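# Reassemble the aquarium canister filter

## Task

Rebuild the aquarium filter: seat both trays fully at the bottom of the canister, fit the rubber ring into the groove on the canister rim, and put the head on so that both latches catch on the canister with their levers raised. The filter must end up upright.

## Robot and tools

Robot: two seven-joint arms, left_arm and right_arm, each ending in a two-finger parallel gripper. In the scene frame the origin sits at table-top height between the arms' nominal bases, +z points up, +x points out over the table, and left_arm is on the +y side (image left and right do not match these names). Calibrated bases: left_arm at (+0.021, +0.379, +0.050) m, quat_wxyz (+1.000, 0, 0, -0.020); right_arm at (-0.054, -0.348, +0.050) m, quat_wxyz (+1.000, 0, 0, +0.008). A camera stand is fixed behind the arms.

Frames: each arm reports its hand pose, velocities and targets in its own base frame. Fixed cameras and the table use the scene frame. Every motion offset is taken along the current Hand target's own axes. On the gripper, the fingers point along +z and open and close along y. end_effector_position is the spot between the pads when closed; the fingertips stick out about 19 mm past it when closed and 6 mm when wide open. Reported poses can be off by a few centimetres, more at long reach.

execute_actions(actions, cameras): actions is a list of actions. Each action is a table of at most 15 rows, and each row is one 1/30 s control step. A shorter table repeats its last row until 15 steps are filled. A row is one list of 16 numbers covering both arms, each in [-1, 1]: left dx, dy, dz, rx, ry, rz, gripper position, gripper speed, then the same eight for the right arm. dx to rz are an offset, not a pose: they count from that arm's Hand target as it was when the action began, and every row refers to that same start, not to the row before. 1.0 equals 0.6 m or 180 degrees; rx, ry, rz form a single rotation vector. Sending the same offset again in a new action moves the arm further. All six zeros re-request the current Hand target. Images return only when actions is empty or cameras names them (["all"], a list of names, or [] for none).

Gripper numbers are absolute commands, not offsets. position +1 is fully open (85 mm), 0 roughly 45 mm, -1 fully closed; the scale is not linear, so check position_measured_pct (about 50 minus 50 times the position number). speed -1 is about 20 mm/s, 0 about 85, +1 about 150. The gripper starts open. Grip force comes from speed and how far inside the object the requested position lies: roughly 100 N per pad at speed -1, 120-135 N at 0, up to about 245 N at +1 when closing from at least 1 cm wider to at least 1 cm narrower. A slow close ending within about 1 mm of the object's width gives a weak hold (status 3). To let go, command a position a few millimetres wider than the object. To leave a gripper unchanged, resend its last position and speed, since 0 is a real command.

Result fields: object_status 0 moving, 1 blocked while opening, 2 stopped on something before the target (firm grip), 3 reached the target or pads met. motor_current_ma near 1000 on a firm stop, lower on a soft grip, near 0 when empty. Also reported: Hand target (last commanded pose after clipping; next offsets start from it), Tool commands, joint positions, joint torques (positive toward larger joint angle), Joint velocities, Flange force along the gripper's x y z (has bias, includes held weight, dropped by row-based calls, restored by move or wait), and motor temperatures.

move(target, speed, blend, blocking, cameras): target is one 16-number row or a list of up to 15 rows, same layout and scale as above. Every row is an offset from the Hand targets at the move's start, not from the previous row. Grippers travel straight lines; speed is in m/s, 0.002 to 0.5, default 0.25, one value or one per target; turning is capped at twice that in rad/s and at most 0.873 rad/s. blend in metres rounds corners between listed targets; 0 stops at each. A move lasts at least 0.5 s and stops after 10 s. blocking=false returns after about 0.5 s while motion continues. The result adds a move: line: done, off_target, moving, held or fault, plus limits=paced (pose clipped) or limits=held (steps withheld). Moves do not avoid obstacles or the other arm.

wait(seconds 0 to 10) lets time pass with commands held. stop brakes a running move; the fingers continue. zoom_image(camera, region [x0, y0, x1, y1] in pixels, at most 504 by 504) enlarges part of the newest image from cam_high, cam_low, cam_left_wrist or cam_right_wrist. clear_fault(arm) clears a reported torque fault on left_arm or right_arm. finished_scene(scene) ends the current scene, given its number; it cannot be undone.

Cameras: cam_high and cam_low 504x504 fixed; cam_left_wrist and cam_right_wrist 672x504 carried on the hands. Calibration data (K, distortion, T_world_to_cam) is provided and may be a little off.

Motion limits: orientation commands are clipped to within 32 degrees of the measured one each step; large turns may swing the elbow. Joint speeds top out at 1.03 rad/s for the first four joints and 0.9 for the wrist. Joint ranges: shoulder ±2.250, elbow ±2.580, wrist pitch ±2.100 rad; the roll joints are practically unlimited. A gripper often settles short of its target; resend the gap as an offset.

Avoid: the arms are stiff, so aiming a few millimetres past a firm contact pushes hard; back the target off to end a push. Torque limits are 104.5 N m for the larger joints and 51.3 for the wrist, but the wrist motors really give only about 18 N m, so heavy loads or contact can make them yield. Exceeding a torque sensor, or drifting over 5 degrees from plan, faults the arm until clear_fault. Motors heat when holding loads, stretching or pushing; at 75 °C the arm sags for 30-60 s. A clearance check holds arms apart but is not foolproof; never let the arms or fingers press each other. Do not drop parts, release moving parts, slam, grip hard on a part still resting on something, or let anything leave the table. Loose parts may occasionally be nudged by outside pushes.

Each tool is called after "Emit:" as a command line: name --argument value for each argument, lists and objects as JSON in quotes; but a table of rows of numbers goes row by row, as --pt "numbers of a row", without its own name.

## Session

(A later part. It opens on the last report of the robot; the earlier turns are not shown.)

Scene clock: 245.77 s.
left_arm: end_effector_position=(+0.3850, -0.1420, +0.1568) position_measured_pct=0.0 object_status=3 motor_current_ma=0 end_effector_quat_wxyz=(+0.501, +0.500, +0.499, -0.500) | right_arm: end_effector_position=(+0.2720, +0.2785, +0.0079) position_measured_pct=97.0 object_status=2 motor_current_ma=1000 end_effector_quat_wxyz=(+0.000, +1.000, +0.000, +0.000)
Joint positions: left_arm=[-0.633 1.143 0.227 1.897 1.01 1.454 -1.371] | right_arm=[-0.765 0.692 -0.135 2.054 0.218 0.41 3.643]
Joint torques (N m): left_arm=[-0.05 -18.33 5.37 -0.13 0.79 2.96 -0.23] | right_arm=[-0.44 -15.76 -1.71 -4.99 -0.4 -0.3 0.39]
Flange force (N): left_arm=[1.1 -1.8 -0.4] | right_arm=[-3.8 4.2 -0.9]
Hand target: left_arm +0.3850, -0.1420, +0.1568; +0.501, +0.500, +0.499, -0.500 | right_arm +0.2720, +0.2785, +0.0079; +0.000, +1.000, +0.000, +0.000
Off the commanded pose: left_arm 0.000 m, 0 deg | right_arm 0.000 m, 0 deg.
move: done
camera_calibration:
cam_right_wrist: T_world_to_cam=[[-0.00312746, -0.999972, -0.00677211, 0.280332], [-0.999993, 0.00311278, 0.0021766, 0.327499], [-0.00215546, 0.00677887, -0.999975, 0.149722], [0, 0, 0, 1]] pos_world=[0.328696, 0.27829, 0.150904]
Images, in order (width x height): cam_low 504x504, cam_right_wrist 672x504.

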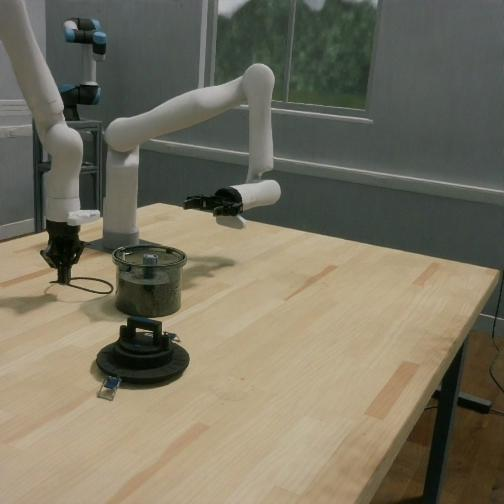

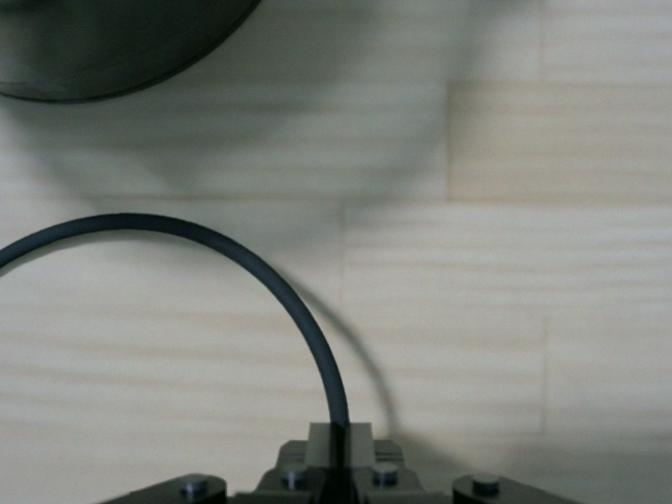

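Emit:
move --target '[0,0,0,0,0,0,1,-0.5,0,0,-0.3,0,0,0,-0.97,-1]' --speed 0.12 --cameras '["cam_right_wrist","cam_low","cam_left_wrist","cam_high"]'

Emit:
zoom_image --camera "cam_low" --region '[20, 160, 140, 280]'

Scene clock: 248.27 s.
left_arm: end_effector_position=(+0.3850, -0.1420, +0.1568) position_measured_pct=0.0 object_status=3 motor_current_ma=0 end_effector_quat_wxyz=(+0.501, +0.500, +0.499, -0.500) | right_arm: end_effector_position=(+0.2720, +0.2786, +0.1879) position_measured_pct=97.0 object_status=2 motor_current_ma=1000 end_effector_quat_wxyz=(+0.000, +1.000, +0.000, +0.000)
Joint positions: left_arm=[-0.633 1.143 0.227 1.897 1.01 1.454 -1.371] | right_arm=[-0.689 0.333 -0.224 1.867 0.09 0.952 3.759]
Joint torques (N m): left_arm=[-0.07 -18.4 5.36 -0.19 0.81 2.98 -0.22] | right_arm=[-0.43 -13.51 -1.83 -8.87 -0.37 -0.06 0.4]
Flange force (N): left_arm=[1.3 -1.9 -0.2] | right_arm=[-3.2 3.9 2.2]
Hand target: left_arm +0.3850, -0.1420, +0.1568; +0.501, +0.500, +0.499, -0.500 | right_arm +0.2720, +0.2786, +0.1879; +0.000, +1.000, +0.000, +0.000
Off the commanded pose: left_arm 0.000 m, 0 deg | right_arm 0.000 m, 0 deg.
move: done
camera_calibration:
cam_left_wrist: T_world_to_cam=[[0.999458, 0.0302211, -0.0130501, -0.383105], [0.0126902, 0.0120709, 0.999847, -0.104903], [0.030374, -0.99947, 0.0116808, -0.00602697], [0, 0, 0, 1]] pos_world=[0.384411, 0.00682035, 0.0999574]
cam_right_wrist: T_world_to_cam=[[-0.00312704, -0.999972, -0.0067718, 0.281751], [-0.999993, 0.00311169, 0.00227658, 0.327073], [-0.00225544, 0.00677887, -0.999974, 0.329749], [0, 0, 0, 1]] pos_world=[0.328696, 0.27849, 0.330904]

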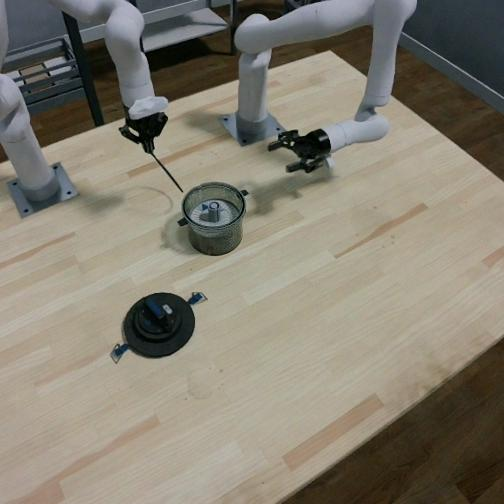

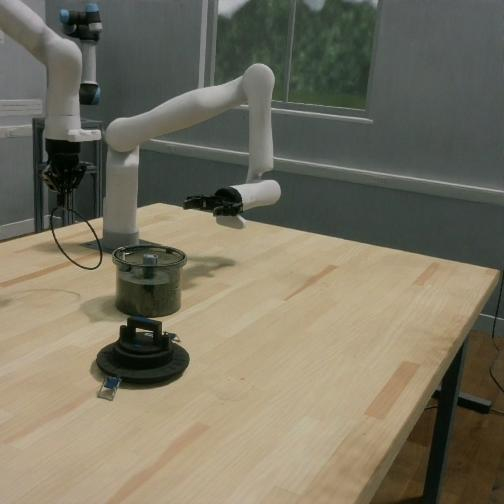

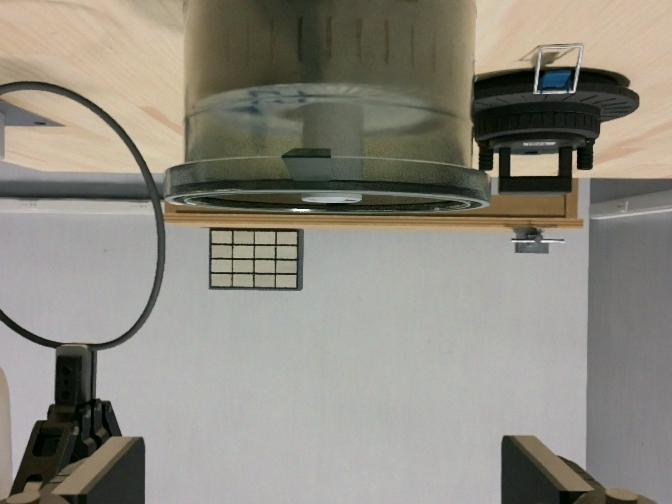

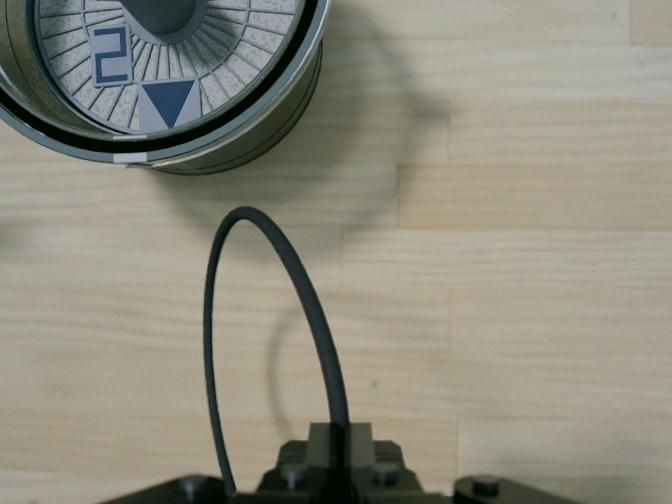

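Scaled by 4.200.

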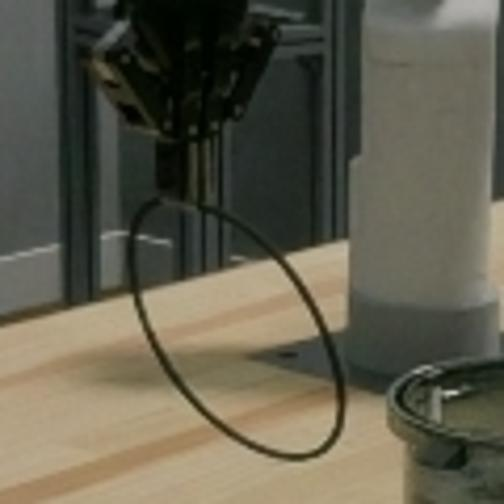

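Emit:
zoom_image --camera "cam_left_wrist" --region '[0, 60, 320, 420]'

Emit:
zoom_image --camera "cam_low" --region '[40, 195, 110, 275]'

Emit:
zoom_image --camera "cam_high" --region '[110, 100, 260, 260]'

Scaled by 1.400.

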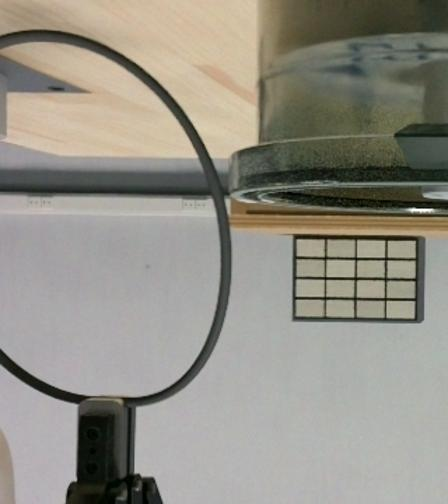

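Scaled by 6.300.

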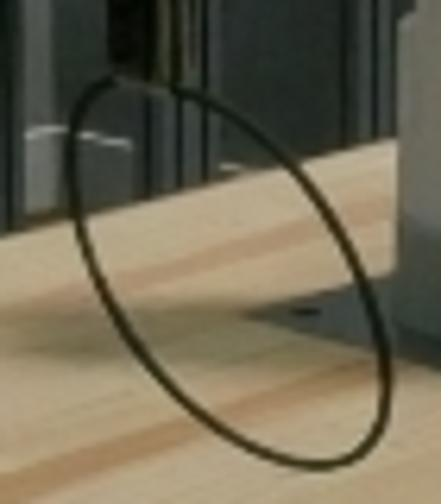

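Scaled by 3.150.

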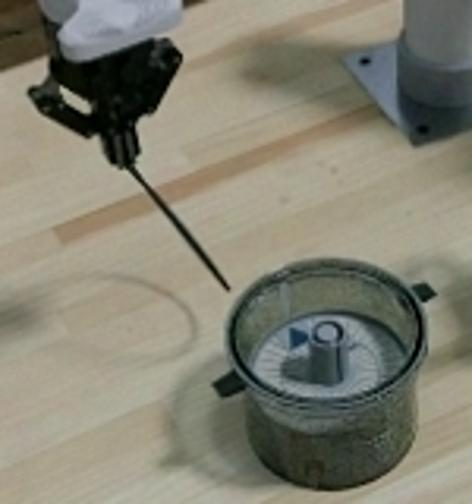

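Emit:
move --pt "0 0 0 0 0 0 1 -0.5 0 0 -0.125 0 0 0 -0.97 -1" --pt "0 0 0 0 0 0 1 -0.5 0.3067 -0.1673 -0.125 0 0 0 -0.97 -1" --speed '[0.1,0.1]' --cameras '["cam_left_wrist","cam_low","cam_high","cam_right_wrist"]'

Emit:
zoom_image --camera "cam_low" --region '[90, 160, 210, 280]'

Emit:
zoom_image --camera "cam_high" --region '[150, 100, 280, 260]'

Scene clock: 261.40 s.
left_arm: end_effector_position=(+0.3850, -0.1420, +0.1568) position_measured_pct=0.0 object_status=3 motor_current_ma=0 end_effector_quat_wxyz=(+0.501, +0.500, +0.499, -0.500) | right_arm: end_effector_position=(+0.4560, +0.3790, +0.2628) position_measured_pct=97.0 object_status=2 motor_current_ma=1000 end_effector_quat_wxyz=(+0.000, +1.000, +0.000, +0.000)
Joint positions: left_arm=[-0.633 1.143 0.227 1.897 1.01 1.454 -1.371] | right_arm=[-0.665 0.73 -0.168 0.921 0.113 1.499 3.914]
Joint torques (N m): left_arm=[0.06 -18.34 5.45 -0.25 0.81 2.93 -0.22] | right_arm=[-0.41 -21.85 -1.86 -10.4 -0.43 -0.31 0.38]
Flange force (N): left_arm=[1.0 -2.3 -0.5] | right_arm=[-7.1 6.0 2.8]
Hand target: left_arm +0.3850, -0.1420, +0.1568; +0.501, +0.500, +0.499, -0.500 | right_arm +0.4560, +0.3791, +0.2628; +0.000, +1.000, +0.000, +0.000
Off the commanded pose: left_arm 0.000 m, 0 deg | right_arm 0.000 m, 0 deg.
move: done
camera_calibration:
cam_left_wrist: T_world_to_cam=[[0.999458, 0.0302211, -0.0130501, -0.383105], [0.0126902, 0.0120709, 0.999847, -0.104903], [0.030374, -0.99947, 0.0116808, -0.00602697], [0, 0, 0, 1]] pos_world=[0.384411, 0.00682035, 0.0999574]
cam_right_wrist: T_world_to_cam=[[-0.00312838, -0.999971, -0.00687178, 0.383272], [-0.999993, 0.0031128, 0.00227689, 0.510588], [-0.00225543, 0.00687885, -0.999974, 0.404344], [0, 0, 0, 1]] pos_world=[0.512696, 0.37889, 0.405804]

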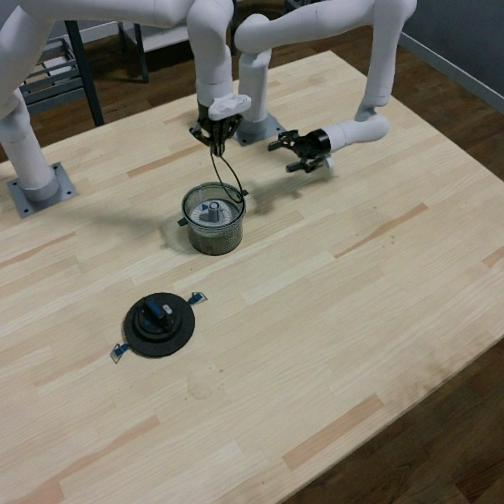

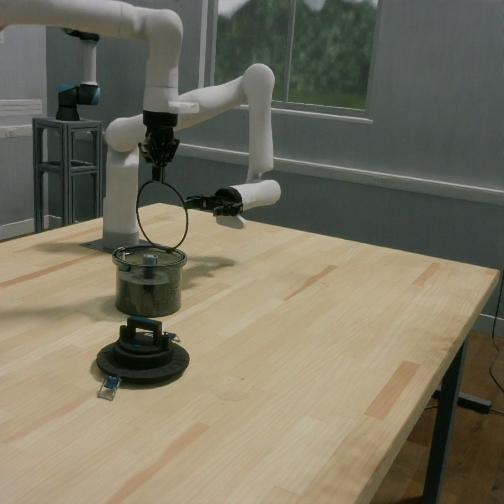

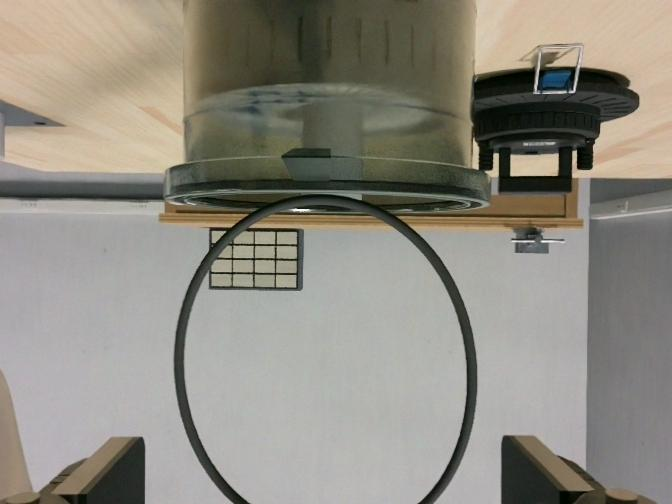

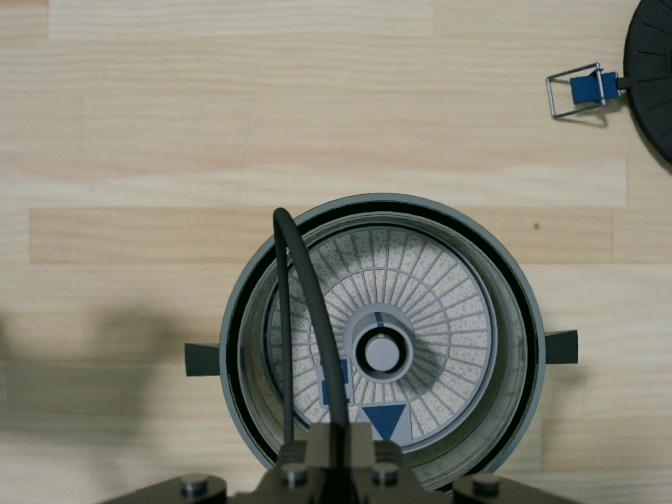

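Scaled by 4.200.

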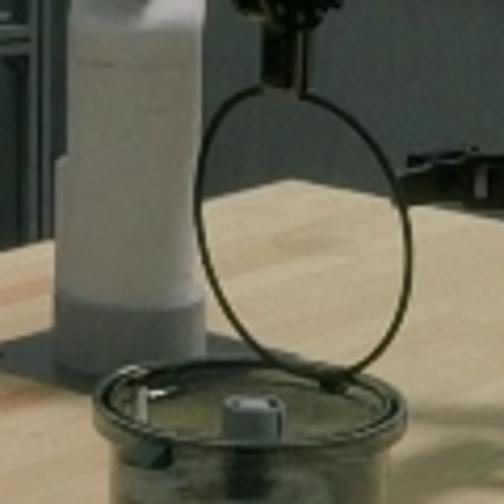

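Scaled by 3.150.

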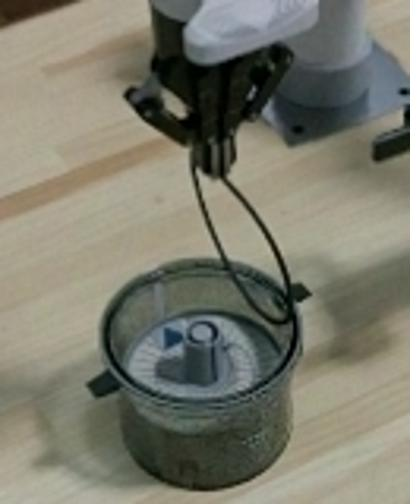

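Emit:
execute_actions --actions '[]'

Scene clock: 264.43 s.
left_arm: end_effector_position=(+0.3850, -0.1420, +0.1568) position_measured_pct=0.0 object_status=3 motor_current_ma=0 end_effector_quat_wxyz=(+0.501, +0.500, +0.499, -0.500) | right_arm: end_effector_position=(+0.4560, +0.3791, +0.2628) position_measured_pct=97.0 object_status=2 motor_current_ma=1000 end_effector_quat_wxyz=(+0.000, +1.000, +0.000, +0.000)
Joint positions: left_arm=[-0.633 1.143 0.227 1.897 1.01 1.454 -1.371] | right_arm=[-0.665 0.73 -0.168 0.921 0.113 1.499 3.914]
Joint velocities: within noise
Joint torques (N m): left_arm=[-0.01 -18.33 5.4 -0.16 0.76 2.96 -0.23] | right_arm=[-0.41 -21.93 -1.88 -10.23 -0.43 -0.2 0.4]
Motor temperatures (°C): left_arm=[37 35 32 36 38 42 49] | right_arm=[37 40 36 36 51 50 38]
Flange force (N): left_arm=[1.1 -1.9 -0.4] | right_arm=[-6.4 5.4 2.6]
Hand target: left_arm +0.3850, -0.1420, +0.1568; +0.501, +0.500, +0.499, -0.500 | right_arm +0.4560, +0.3791, +0.2628; +0.000, +1.000, +0.000, +0.000
Tool commands: left_gripper/position=+1.0 left_gripper/speed=-0.5 right_gripper/position=-0.97 right_gripper/speed=-1.0
Off the commanded pose: left_arm 0.000 m, 0 deg | right_arm 0.000 m, 0 deg.
camera_calibration:
cam_left_wrist: T_world_to_cam=[[0.999458, 0.0302211, -0.0130501, -0.383105], [0.0126902, 0.0120709, 0.999847, -0.104903], [0.030374, -0.99947, 0.0116808, -0.00602697], [0, 0, 0, 1]] pos_world=[0.384411, 0.00682035, 0.0999574]
cam_right_wrist: T_world_to_cam=[[-0.00312879, -0.999971, -0.00687209, 0.383273], [-0.999993, 0.0031139, 0.00217691, 0.510629], [-0.00215545, 0.00687885, -0.999974, 0.404393], [0, 0, 0, 1]] pos_world=[0.512696, 0.37889, 0.405904]

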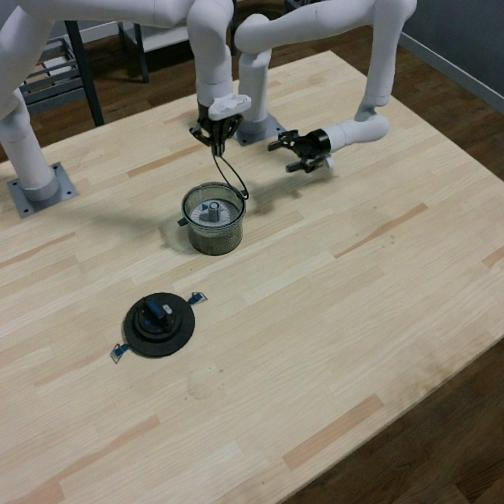

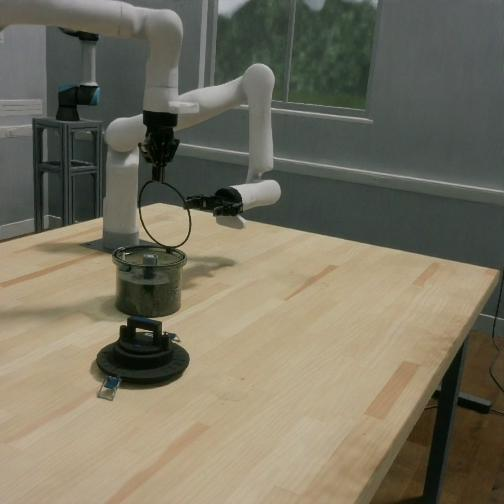

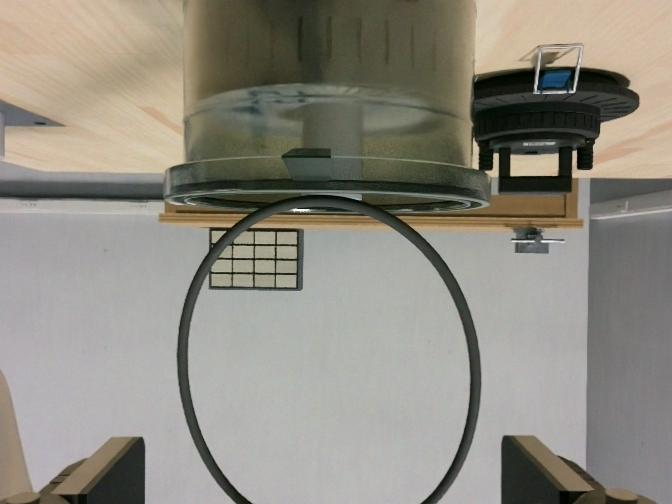

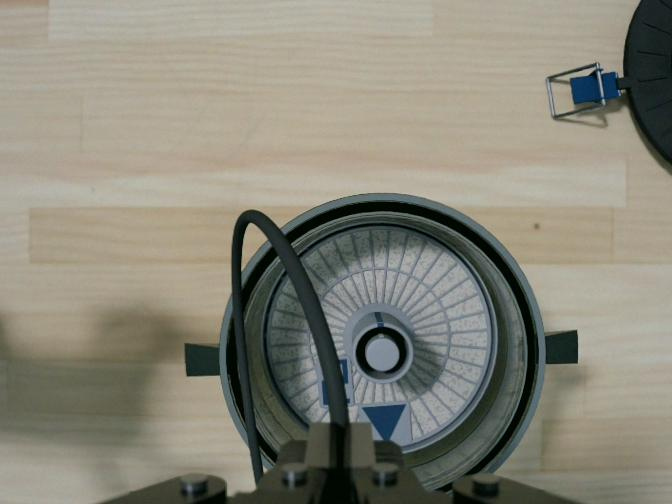

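Emit:
zoom_image --camera "cam_right_wrist" --region '[170, 180, 420, 500]'

Emit:
zoom_image --camera "cam_low" --region '[90, 160, 220, 290]'

Emit:
zoom_image --camera "cam_high" --region '[160, 130, 270, 260]'

Scaled by 1.575.

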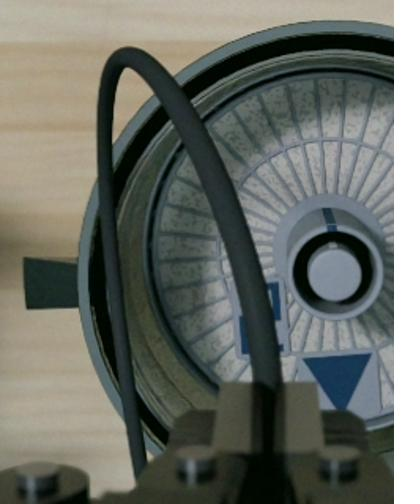

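Scaled by 3.877.

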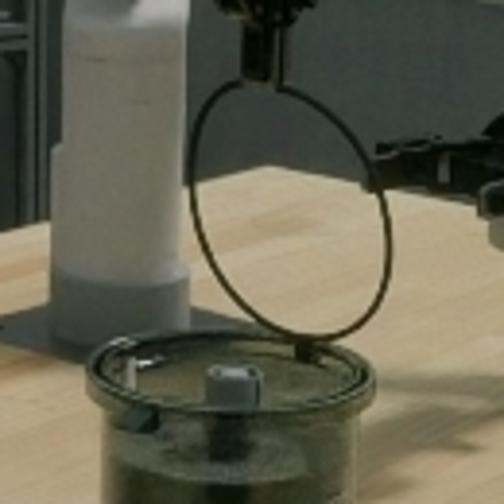

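Scaled by 3.877.

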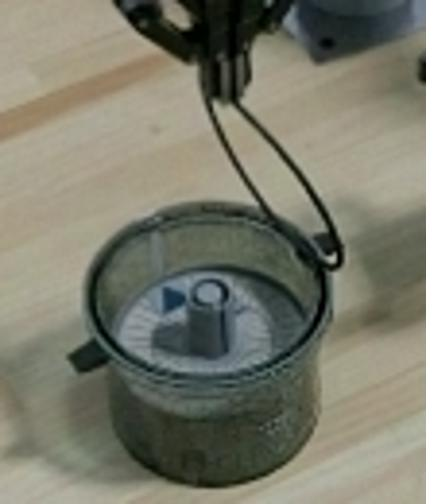

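Emit:
move --pt "0 0 0 0 0 0 1 -0.5 0 -0.0108 0 0 0 0 -0.97 -1" --pt "0 0 0 0 0 0 1 -0.5 0 -0.0108 0.0083 0 0 0 -0.97 -1" --speed 0.02 --cameras '["cam_left_wrist","cam_right_wrist","cam_low","cam_high"]'

Emit:
zoom_image --camera "cam_right_wrist" --region '[170, 180, 420, 500]'

Emit:
zoom_image --camera "cam_left_wrist" --region '[150, 130, 510, 400]'

Scene clock: 269.30 s.
left_arm: end_effector_position=(+0.3850, -0.1420, +0.1568) position_measured_pct=0.0 object_status=3 motor_current_ma=0 end_effector_quat_wxyz=(+0.501, +0.500, +0.499, -0.500) | right_arm: end_effector_position=(+0.4560, +0.3855, +0.2578) position_measured_pct=97.0 object_status=2 motor_current_ma=1000 end_effector_quat_wxyz=(+0.000, +1.000, +0.000, +0.000)
Joint positions: left_arm=[-0.633 1.143 0.227 1.897 1.01 1.454 -1.371] | right_arm=[-0.674 0.744 -0.168 0.911 0.114 1.495 3.906]
Joint torques (N m): left_arm=[0.02 -18.3 5.4 -0.12 0.82 2.93 -0.19] | right_arm=[-0.4 -22.09 -1.85 -10.08 -0.44 -0.15 0.39]
Flange force (N): left_arm=[1.1 -1.9 -0.6] | right_arm=[-6.0 5.2 2.4]
Hand target: left_arm +0.3850, -0.1420, +0.1568; +0.501, +0.500, +0.499, -0.500 | right_arm +0.4560, +0.3855, +0.2578; +0.000, +1.000, +0.000, +0.000
Off the commanded pose: left_arm 0.000 m, 0 deg | right_arm 0.000 m, 0 deg.
move: done
camera_calibration:
cam_left_wrist: T_world_to_cam=[[0.999458, 0.0302211, -0.0130501, -0.383105], [0.0126902, 0.0120709, 0.999847, -0.104903], [0.030374, -0.99947, 0.0116808, -0.00602697], [0, 0, 0, 1]] pos_world=[0.384411, 0.00682035, 0.0999574]
cam_right_wrist: T_world_to_cam=[[-0.00312704, -0.999972, -0.0067718, 0.389697], [-0.999993, 0.00311169, 0.00227658, 0.51058], [-0.00225544, 0.00677887, -0.999974, 0.399438], [0, 0, 0, 1]] pos_world=[0.512696, 0.38539, 0.400904]

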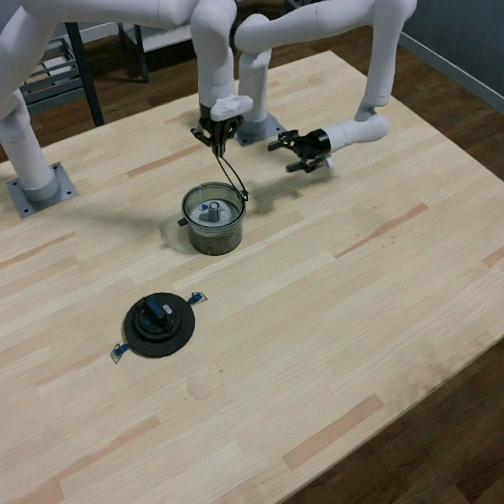

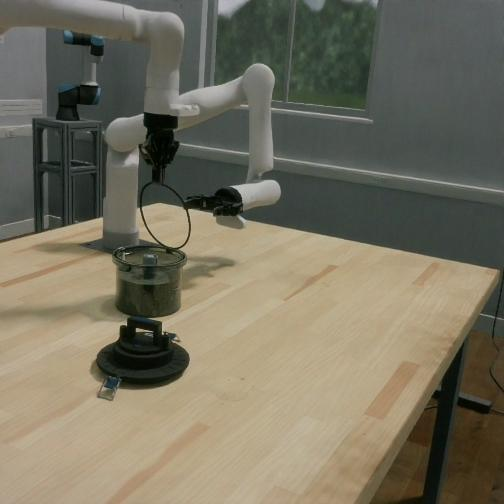

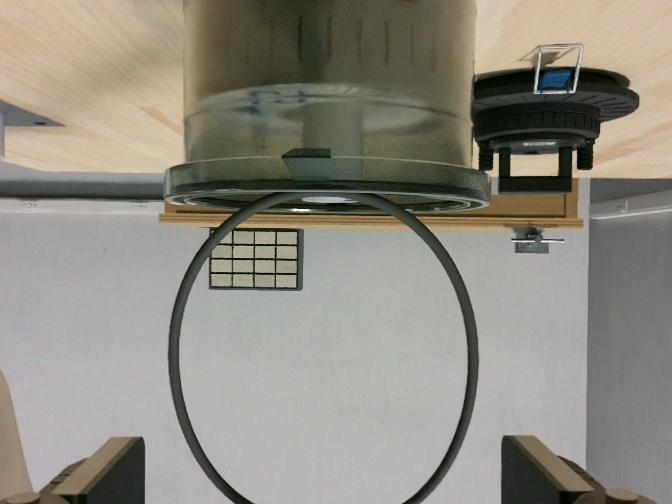

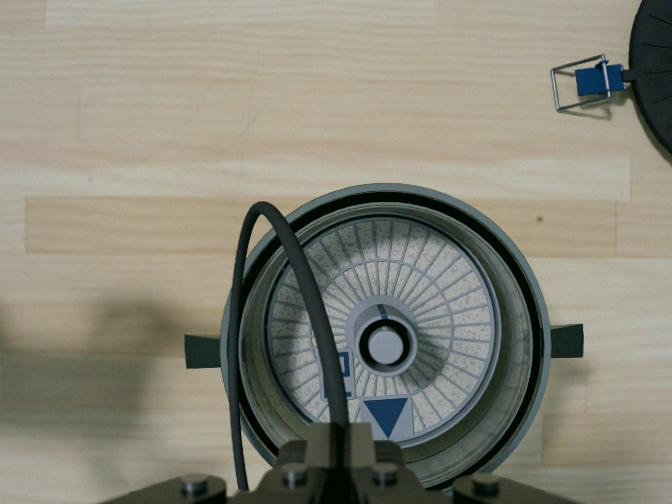

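Scaled by 1.575.

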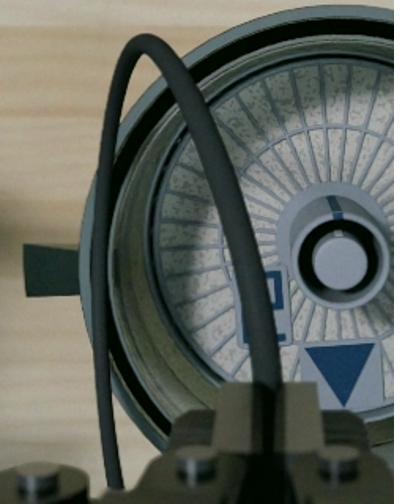

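Scaled by 1.400.

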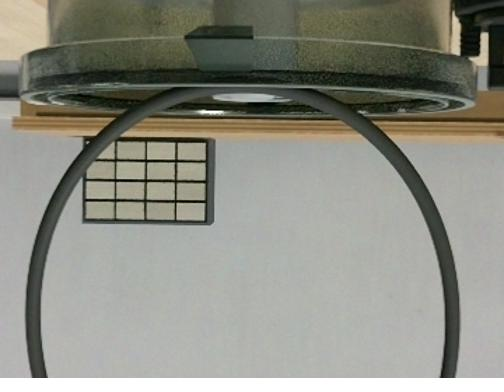

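Emit:
move --pt "0 0 0 0 0 0 1 -0.5 0.0035 -0.0015 0 0 0 0 -0.97 -1" --pt "0 0 0 0 0 0 1 -0.5 0.0035 -0.0015 0.005 0 0 0 -0.97 -1" --speed 0.02 --cameras '["cam_left_wrist","cam_right_wrist","cam_low","cam_high"]'

Emit:
zoom_image --camera "cam_right_wrist" --region '[170, 180, 420, 500]'

Emit:
zoom_image --camera "cam_left_wrist" --region '[150, 130, 510, 400]'

Scene clock: 271.17 s.
left_arm: end_effector_position=(+0.3850, -0.1420, +0.1568) position_measured_pct=0.0 object_status=3 motor_current_ma=0 end_effector_quat_wxyz=(+0.501, +0.500, +0.499, -0.500) | right_arm: end_effector_position=(+0.4581, +0.3864, +0.2548) position_measured_pct=97.0 object_status=2 motor_current_ma=1000 end_effector_quat_wxyz=(+0.000, +1.000, +0.000, +0.000)
Joint positions: left_arm=[-0.633 1.143 0.227 1.897 1.01 1.454 -1.371] | right_arm=[-0.673 0.751 -0.167 0.907 0.115 1.492 3.907]
Joint torques (N m): left_arm=[0 -18.3 5.39 -0.18 0.81 2.94 -0.2] | right_arm=[-0.4 -22.18 -1.81 -10.12 -0.43 -0.16 0.43]
Flange force (N): left_arm=[1.0 -2.0 -0.4] | right_arm=[-6.3 5.3 2.4]
Hand target: left_arm +0.3850, -0.1420, +0.1568; +0.501, +0.500, +0.499, -0.500 | right_arm +0.4581, +0.3864, +0.2548; +0.000, +1.000, +0.000, +0.000
Off the commanded pose: left_arm 0.000 m, 0 deg | right_arm 0.000 m, 0 deg.
move: done
camera_calibration:
cam_left_wrist: T_world_to_cam=[[0.999458, 0.0302211, -0.0130501, -0.383105], [0.0126902, 0.0120709, 0.999847, -0.104903], [0.030374, -0.99947, 0.0116808, -0.00602697], [0, 0, 0, 1]] pos_world=[0.384411, 0.00682035, 0.0999574]
cam_right_wrist: T_world_to_cam=[[-0.00312746, -0.999972, -0.00677211, 0.390584], [-0.999993, 0.00311278, 0.0021766, 0.512724], [-0.00215546, 0.00677887, -0.999975, 0.396385], [0, 0, 0, 1]] pos_world=[0.514796, 0.38629, 0.397904]

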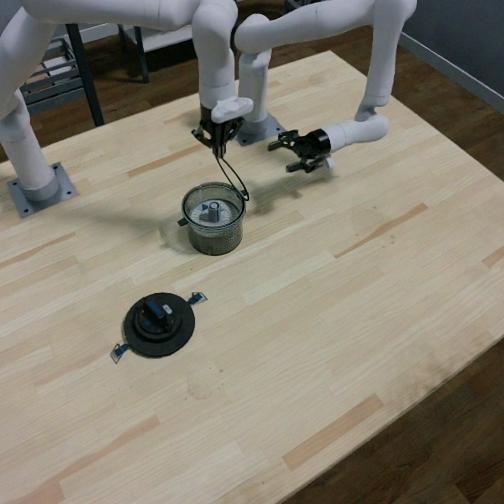

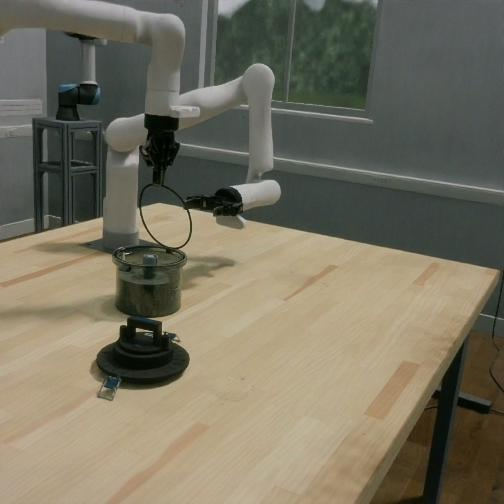

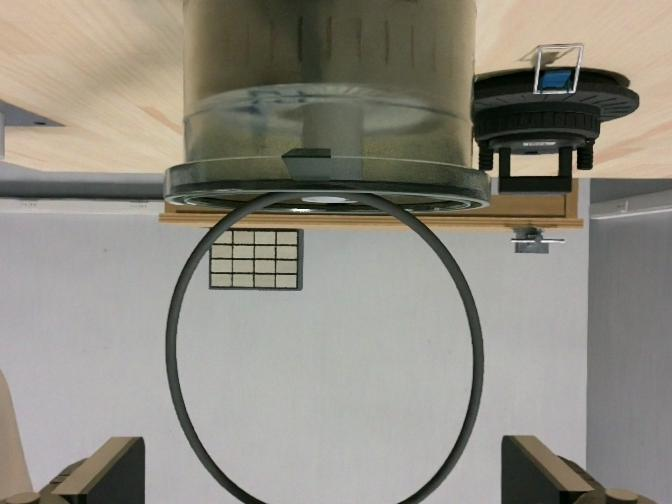

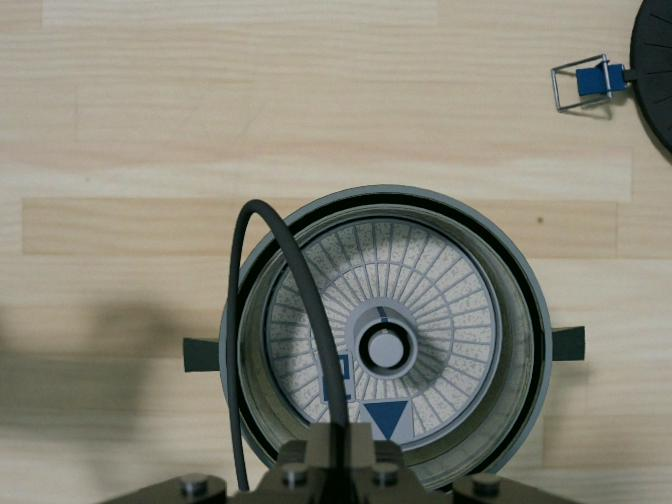

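Scaled by 1.575.

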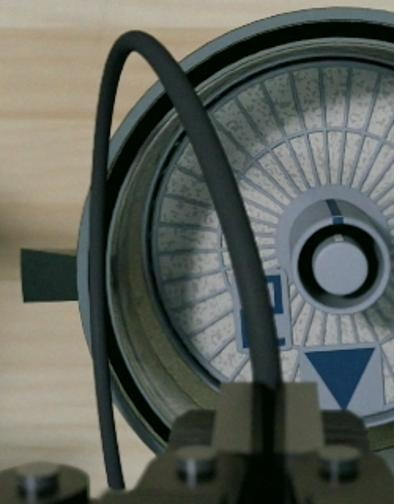

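Scaled by 1.400.

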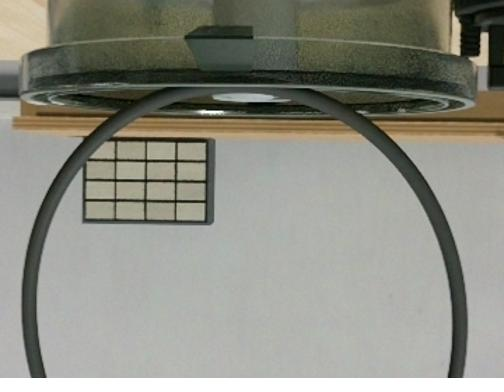

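Emit:
move --pt "0 0 0 0 0 0 1 -0.5 0.0035 0.017 0.01 0 0 0 -0.97 -1" --pt "0 0 0 0 0 0 1 -0.5 0.0035 0.047 0.038 0 0 0 -0.97 -1" --speed 0.025 --blend 0.005 --cameras '["cam_left_wrist","cam_right_wrist","cam_low","cam_high"]'

Emit:
zoom_image --camera "cam_right_wrist" --region '[170, 130, 490, 500]'

Emit:
zoom_image --camera "cam_left_wrist" --region '[150, 130, 510, 400]'

Emit:
zoom_image --camera "cam_low" --region '[90, 160, 220, 290]'

Scene clock: 275.47 s.
left_arm: end_effector_position=(+0.3850, -0.1420, +0.1568) position_measured_pct=0.0 object_status=3 motor_current_ma=0 end_effector_quat_wxyz=(+0.501, +0.500, +0.499, -0.500) | right_arm: end_effector_position=(+0.4602, +0.3582, +0.2320) position_measured_pct=97.0 object_status=2 motor_current_ma=1000 end_effector_quat_wxyz=(+0.000, +1.000, +0.000, +0.000)
Joint positions: left_arm=[-0.633 1.143 0.227 1.897 1.01 1.454 -1.371] | right_arm=[-0.624 0.715 -0.171 1.049 0.114 1.387 3.937]
Joint torques (N m): left_arm=[0.01 -18.29 5.43 -0.14 0.78 2.98 -0.2] | right_arm=[-0.5 -21.43 -1.9 -9.89 -0.42 -0.31 0.44]
Flange force (N): left_arm=[1.1 -2.0 -0.4] | right_arm=[-5.2 4.2 1.1]
Hand target: left_arm +0.3850, -0.1420, +0.1568; +0.501, +0.500, +0.499, -0.500 | right_arm +0.4602, +0.3582, +0.2320; +0.000, +1.000, +0.000, +0.000
Off the commanded pose: left_arm 0.000 m, 0 deg | right_arm 0.000 m, 0 deg.
move: done
camera_calibration:
cam_left_wrist: T_world_to_cam=[[0.999458, 0.0302211, -0.0130501, -0.383105], [0.0126902, 0.0120709, 0.999847, -0.104903], [0.030374, -0.99947, 0.0116808, -0.00602697], [0, 0, 0, 1]] pos_world=[0.384411, 0.00682035, 0.0999574]
cam_right_wrist: T_world_to_cam=[[-0.00312704, -0.999972, -0.0067718, 0.362237], [-0.999993, 0.00311169, 0.00227658, 0.514924], [-0.00225544, 0.00677887, -0.999974, 0.373833], [0, 0, 0, 1]] pos_world=[0.516896, 0.35809, 0.375104]

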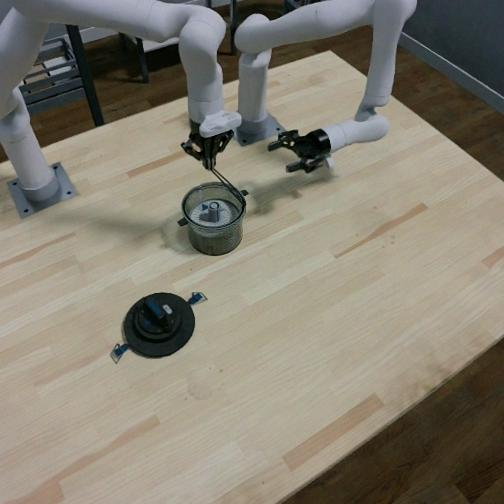

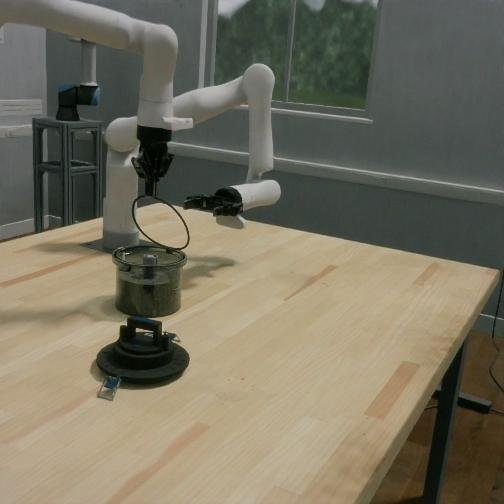

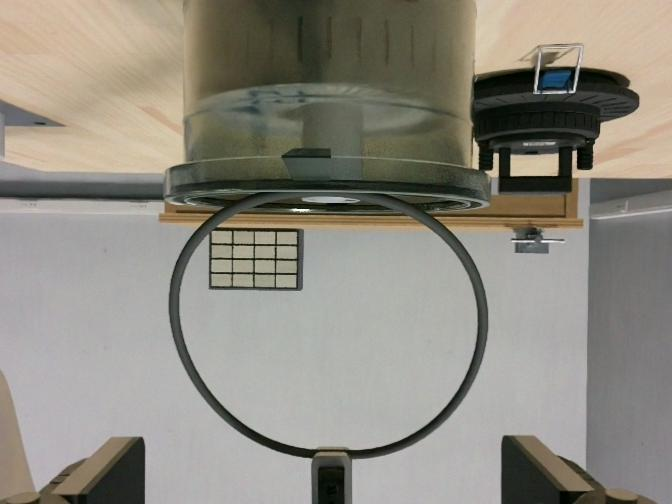

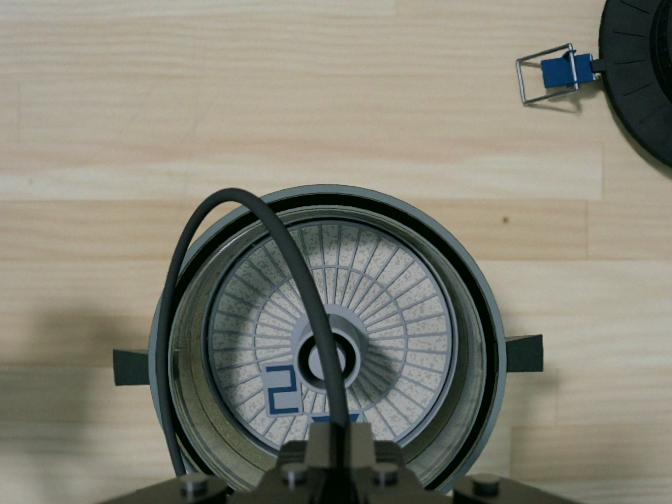

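Scaled by 1.362.

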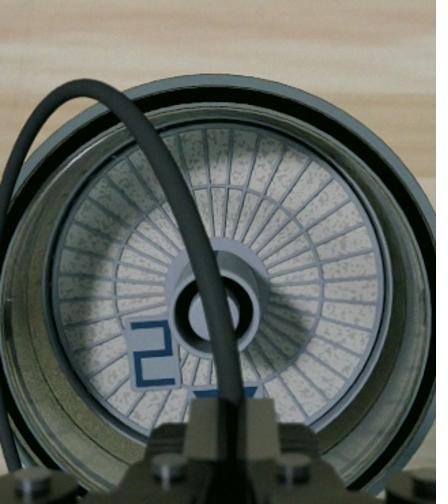

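Scaled by 1.400.

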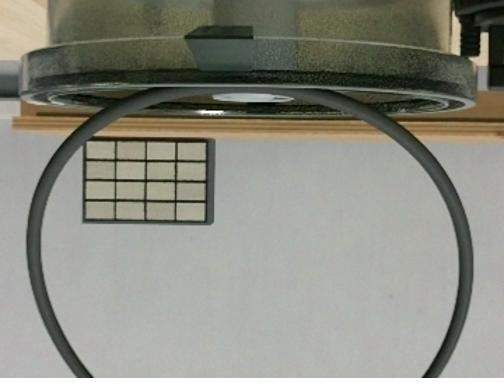

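Scaled by 3.877.

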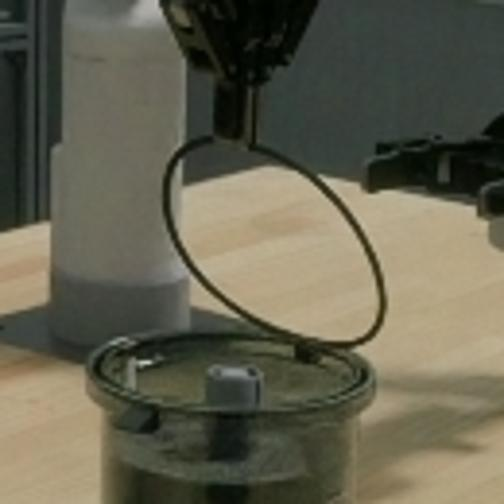

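Emit:
move --pt "0 0 0 0 0 0 1 -0.5 0 0.05 0.0458 0 0 0 -0.97 -1" --pt "0 0 0 0 0 0 1 -0.5 0 0.0895 0.1 0 0 0 -0.97 -1" --speed 0.03 --blend 0.01 --cameras '["cam_left_wrist","cam_right_wrist","cam_low","cam_high"]'

Emit:
zoom_image --camera "cam_right_wrist" --region '[60, 130, 490, 500]'

Emit:
zoom_image --camera "cam_left_wrist" --region '[150, 130, 510, 400]'

Emit:
zoom_image --camera "cam_low" --region '[90, 160, 220, 290]'

Scene clock: 279.80 s.
left_arm: end_effector_position=(+0.3850, -0.1420, +0.1568) position_measured_pct=0.0 object_status=3 motor_current_ma=0 end_effector_quat_wxyz=(+0.501, +0.500, +0.499, -0.500) | right_arm: end_effector_position=(+0.4602, +0.3045, +0.1721) position_measured_pct=97.0 object_status=2 motor_current_ma=1000 end_effector_quat_wxyz=(+0.000, +1.000, +0.000, +0.000)
Joint positions: left_arm=[-0.633 1.143 0.227 1.897 1.01 1.454 -1.371] | right_arm=[-0.535 0.685 -0.173 1.307 0.12 1.16 3.995]
Joint torques (N m): left_arm=[0.02 -18.26 5.38 -0.22 0.84 2.92 -0.24] | right_arm=[-0.45 -20.41 -2.04 -9.72 -0.41 -0.05 0.41]
Flange force (N): left_arm=[0.8 -2.1 -0.5] | right_arm=[-6.5 4.4 1.6]
Hand target: left_arm +0.3850, -0.1420, +0.1568; +0.501, +0.500, +0.499, -0.500 | right_arm +0.4602, +0.3045, +0.1721; +0.000, +1.000, +0.000, +0.000
Off the commanded pose: left_arm 0.000 m, 0 deg | right_arm 0.000 m, 0 deg.
move: done
camera_calibration:
cam_left_wrist: T_world_to_cam=[[0.999458, 0.0302211, -0.0130501, -0.383105], [0.0126902, 0.0120709, 0.999847, -0.104903], [0.030374, -0.99947, 0.0116808, -0.00602697], [0, 0, 0, 1]] pos_world=[0.384411, 0.00682035, 0.0999574]
cam_right_wrist: T_world_to_cam=[[-0.00312746, -0.999972, -0.00677211, 0.308133], [-0.999993, 0.00311278, 0.0021766, 0.515259], [-0.00215546, 0.00677887, -0.999975, 0.314247], [0, 0, 0, 1]] pos_world=[0.516896, 0.30439, 0.315204]

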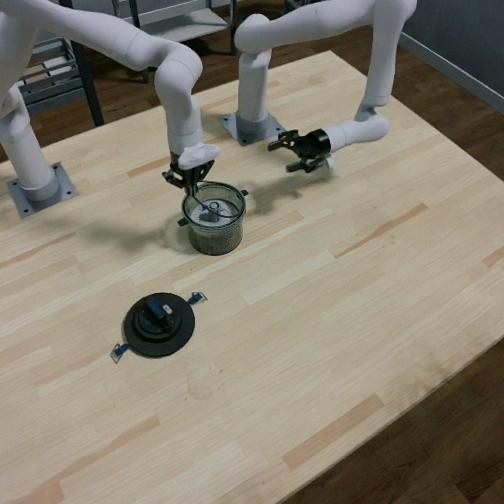

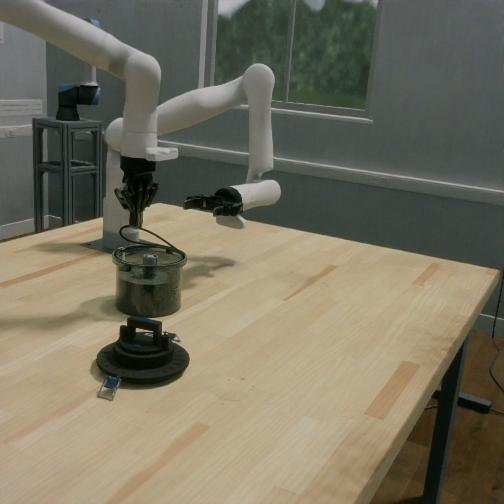

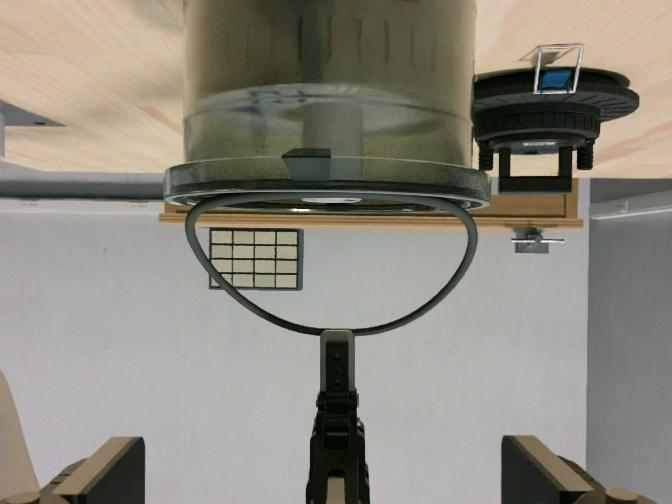

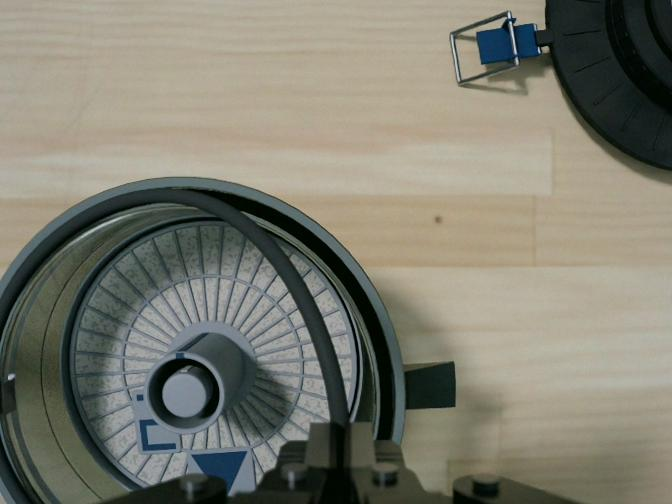

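Scaled by 1.172.

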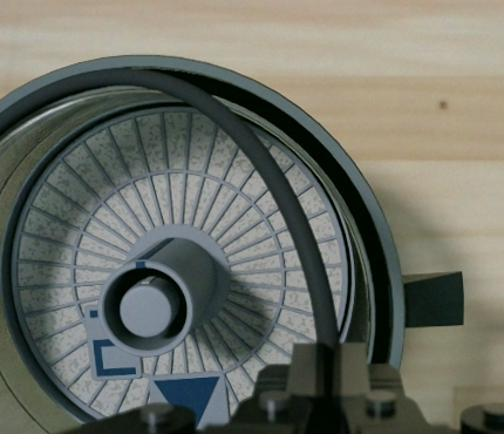

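Scaled by 1.400.

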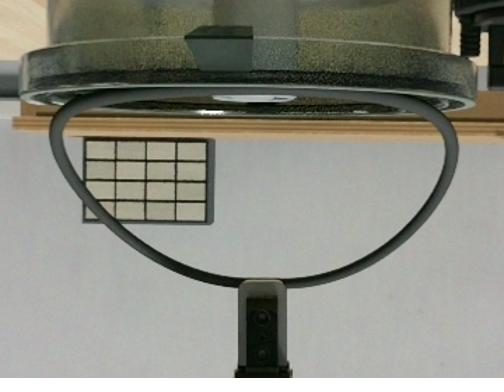

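Scaled by 3.877.

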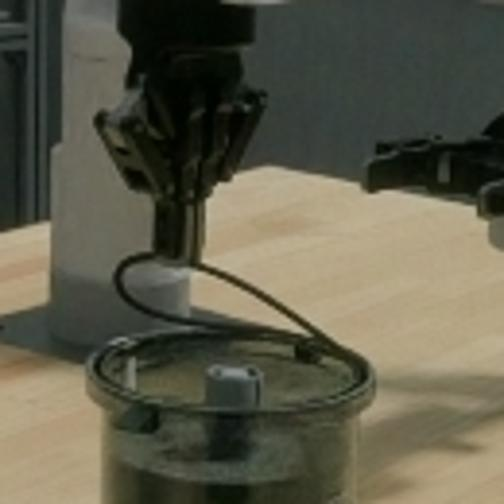

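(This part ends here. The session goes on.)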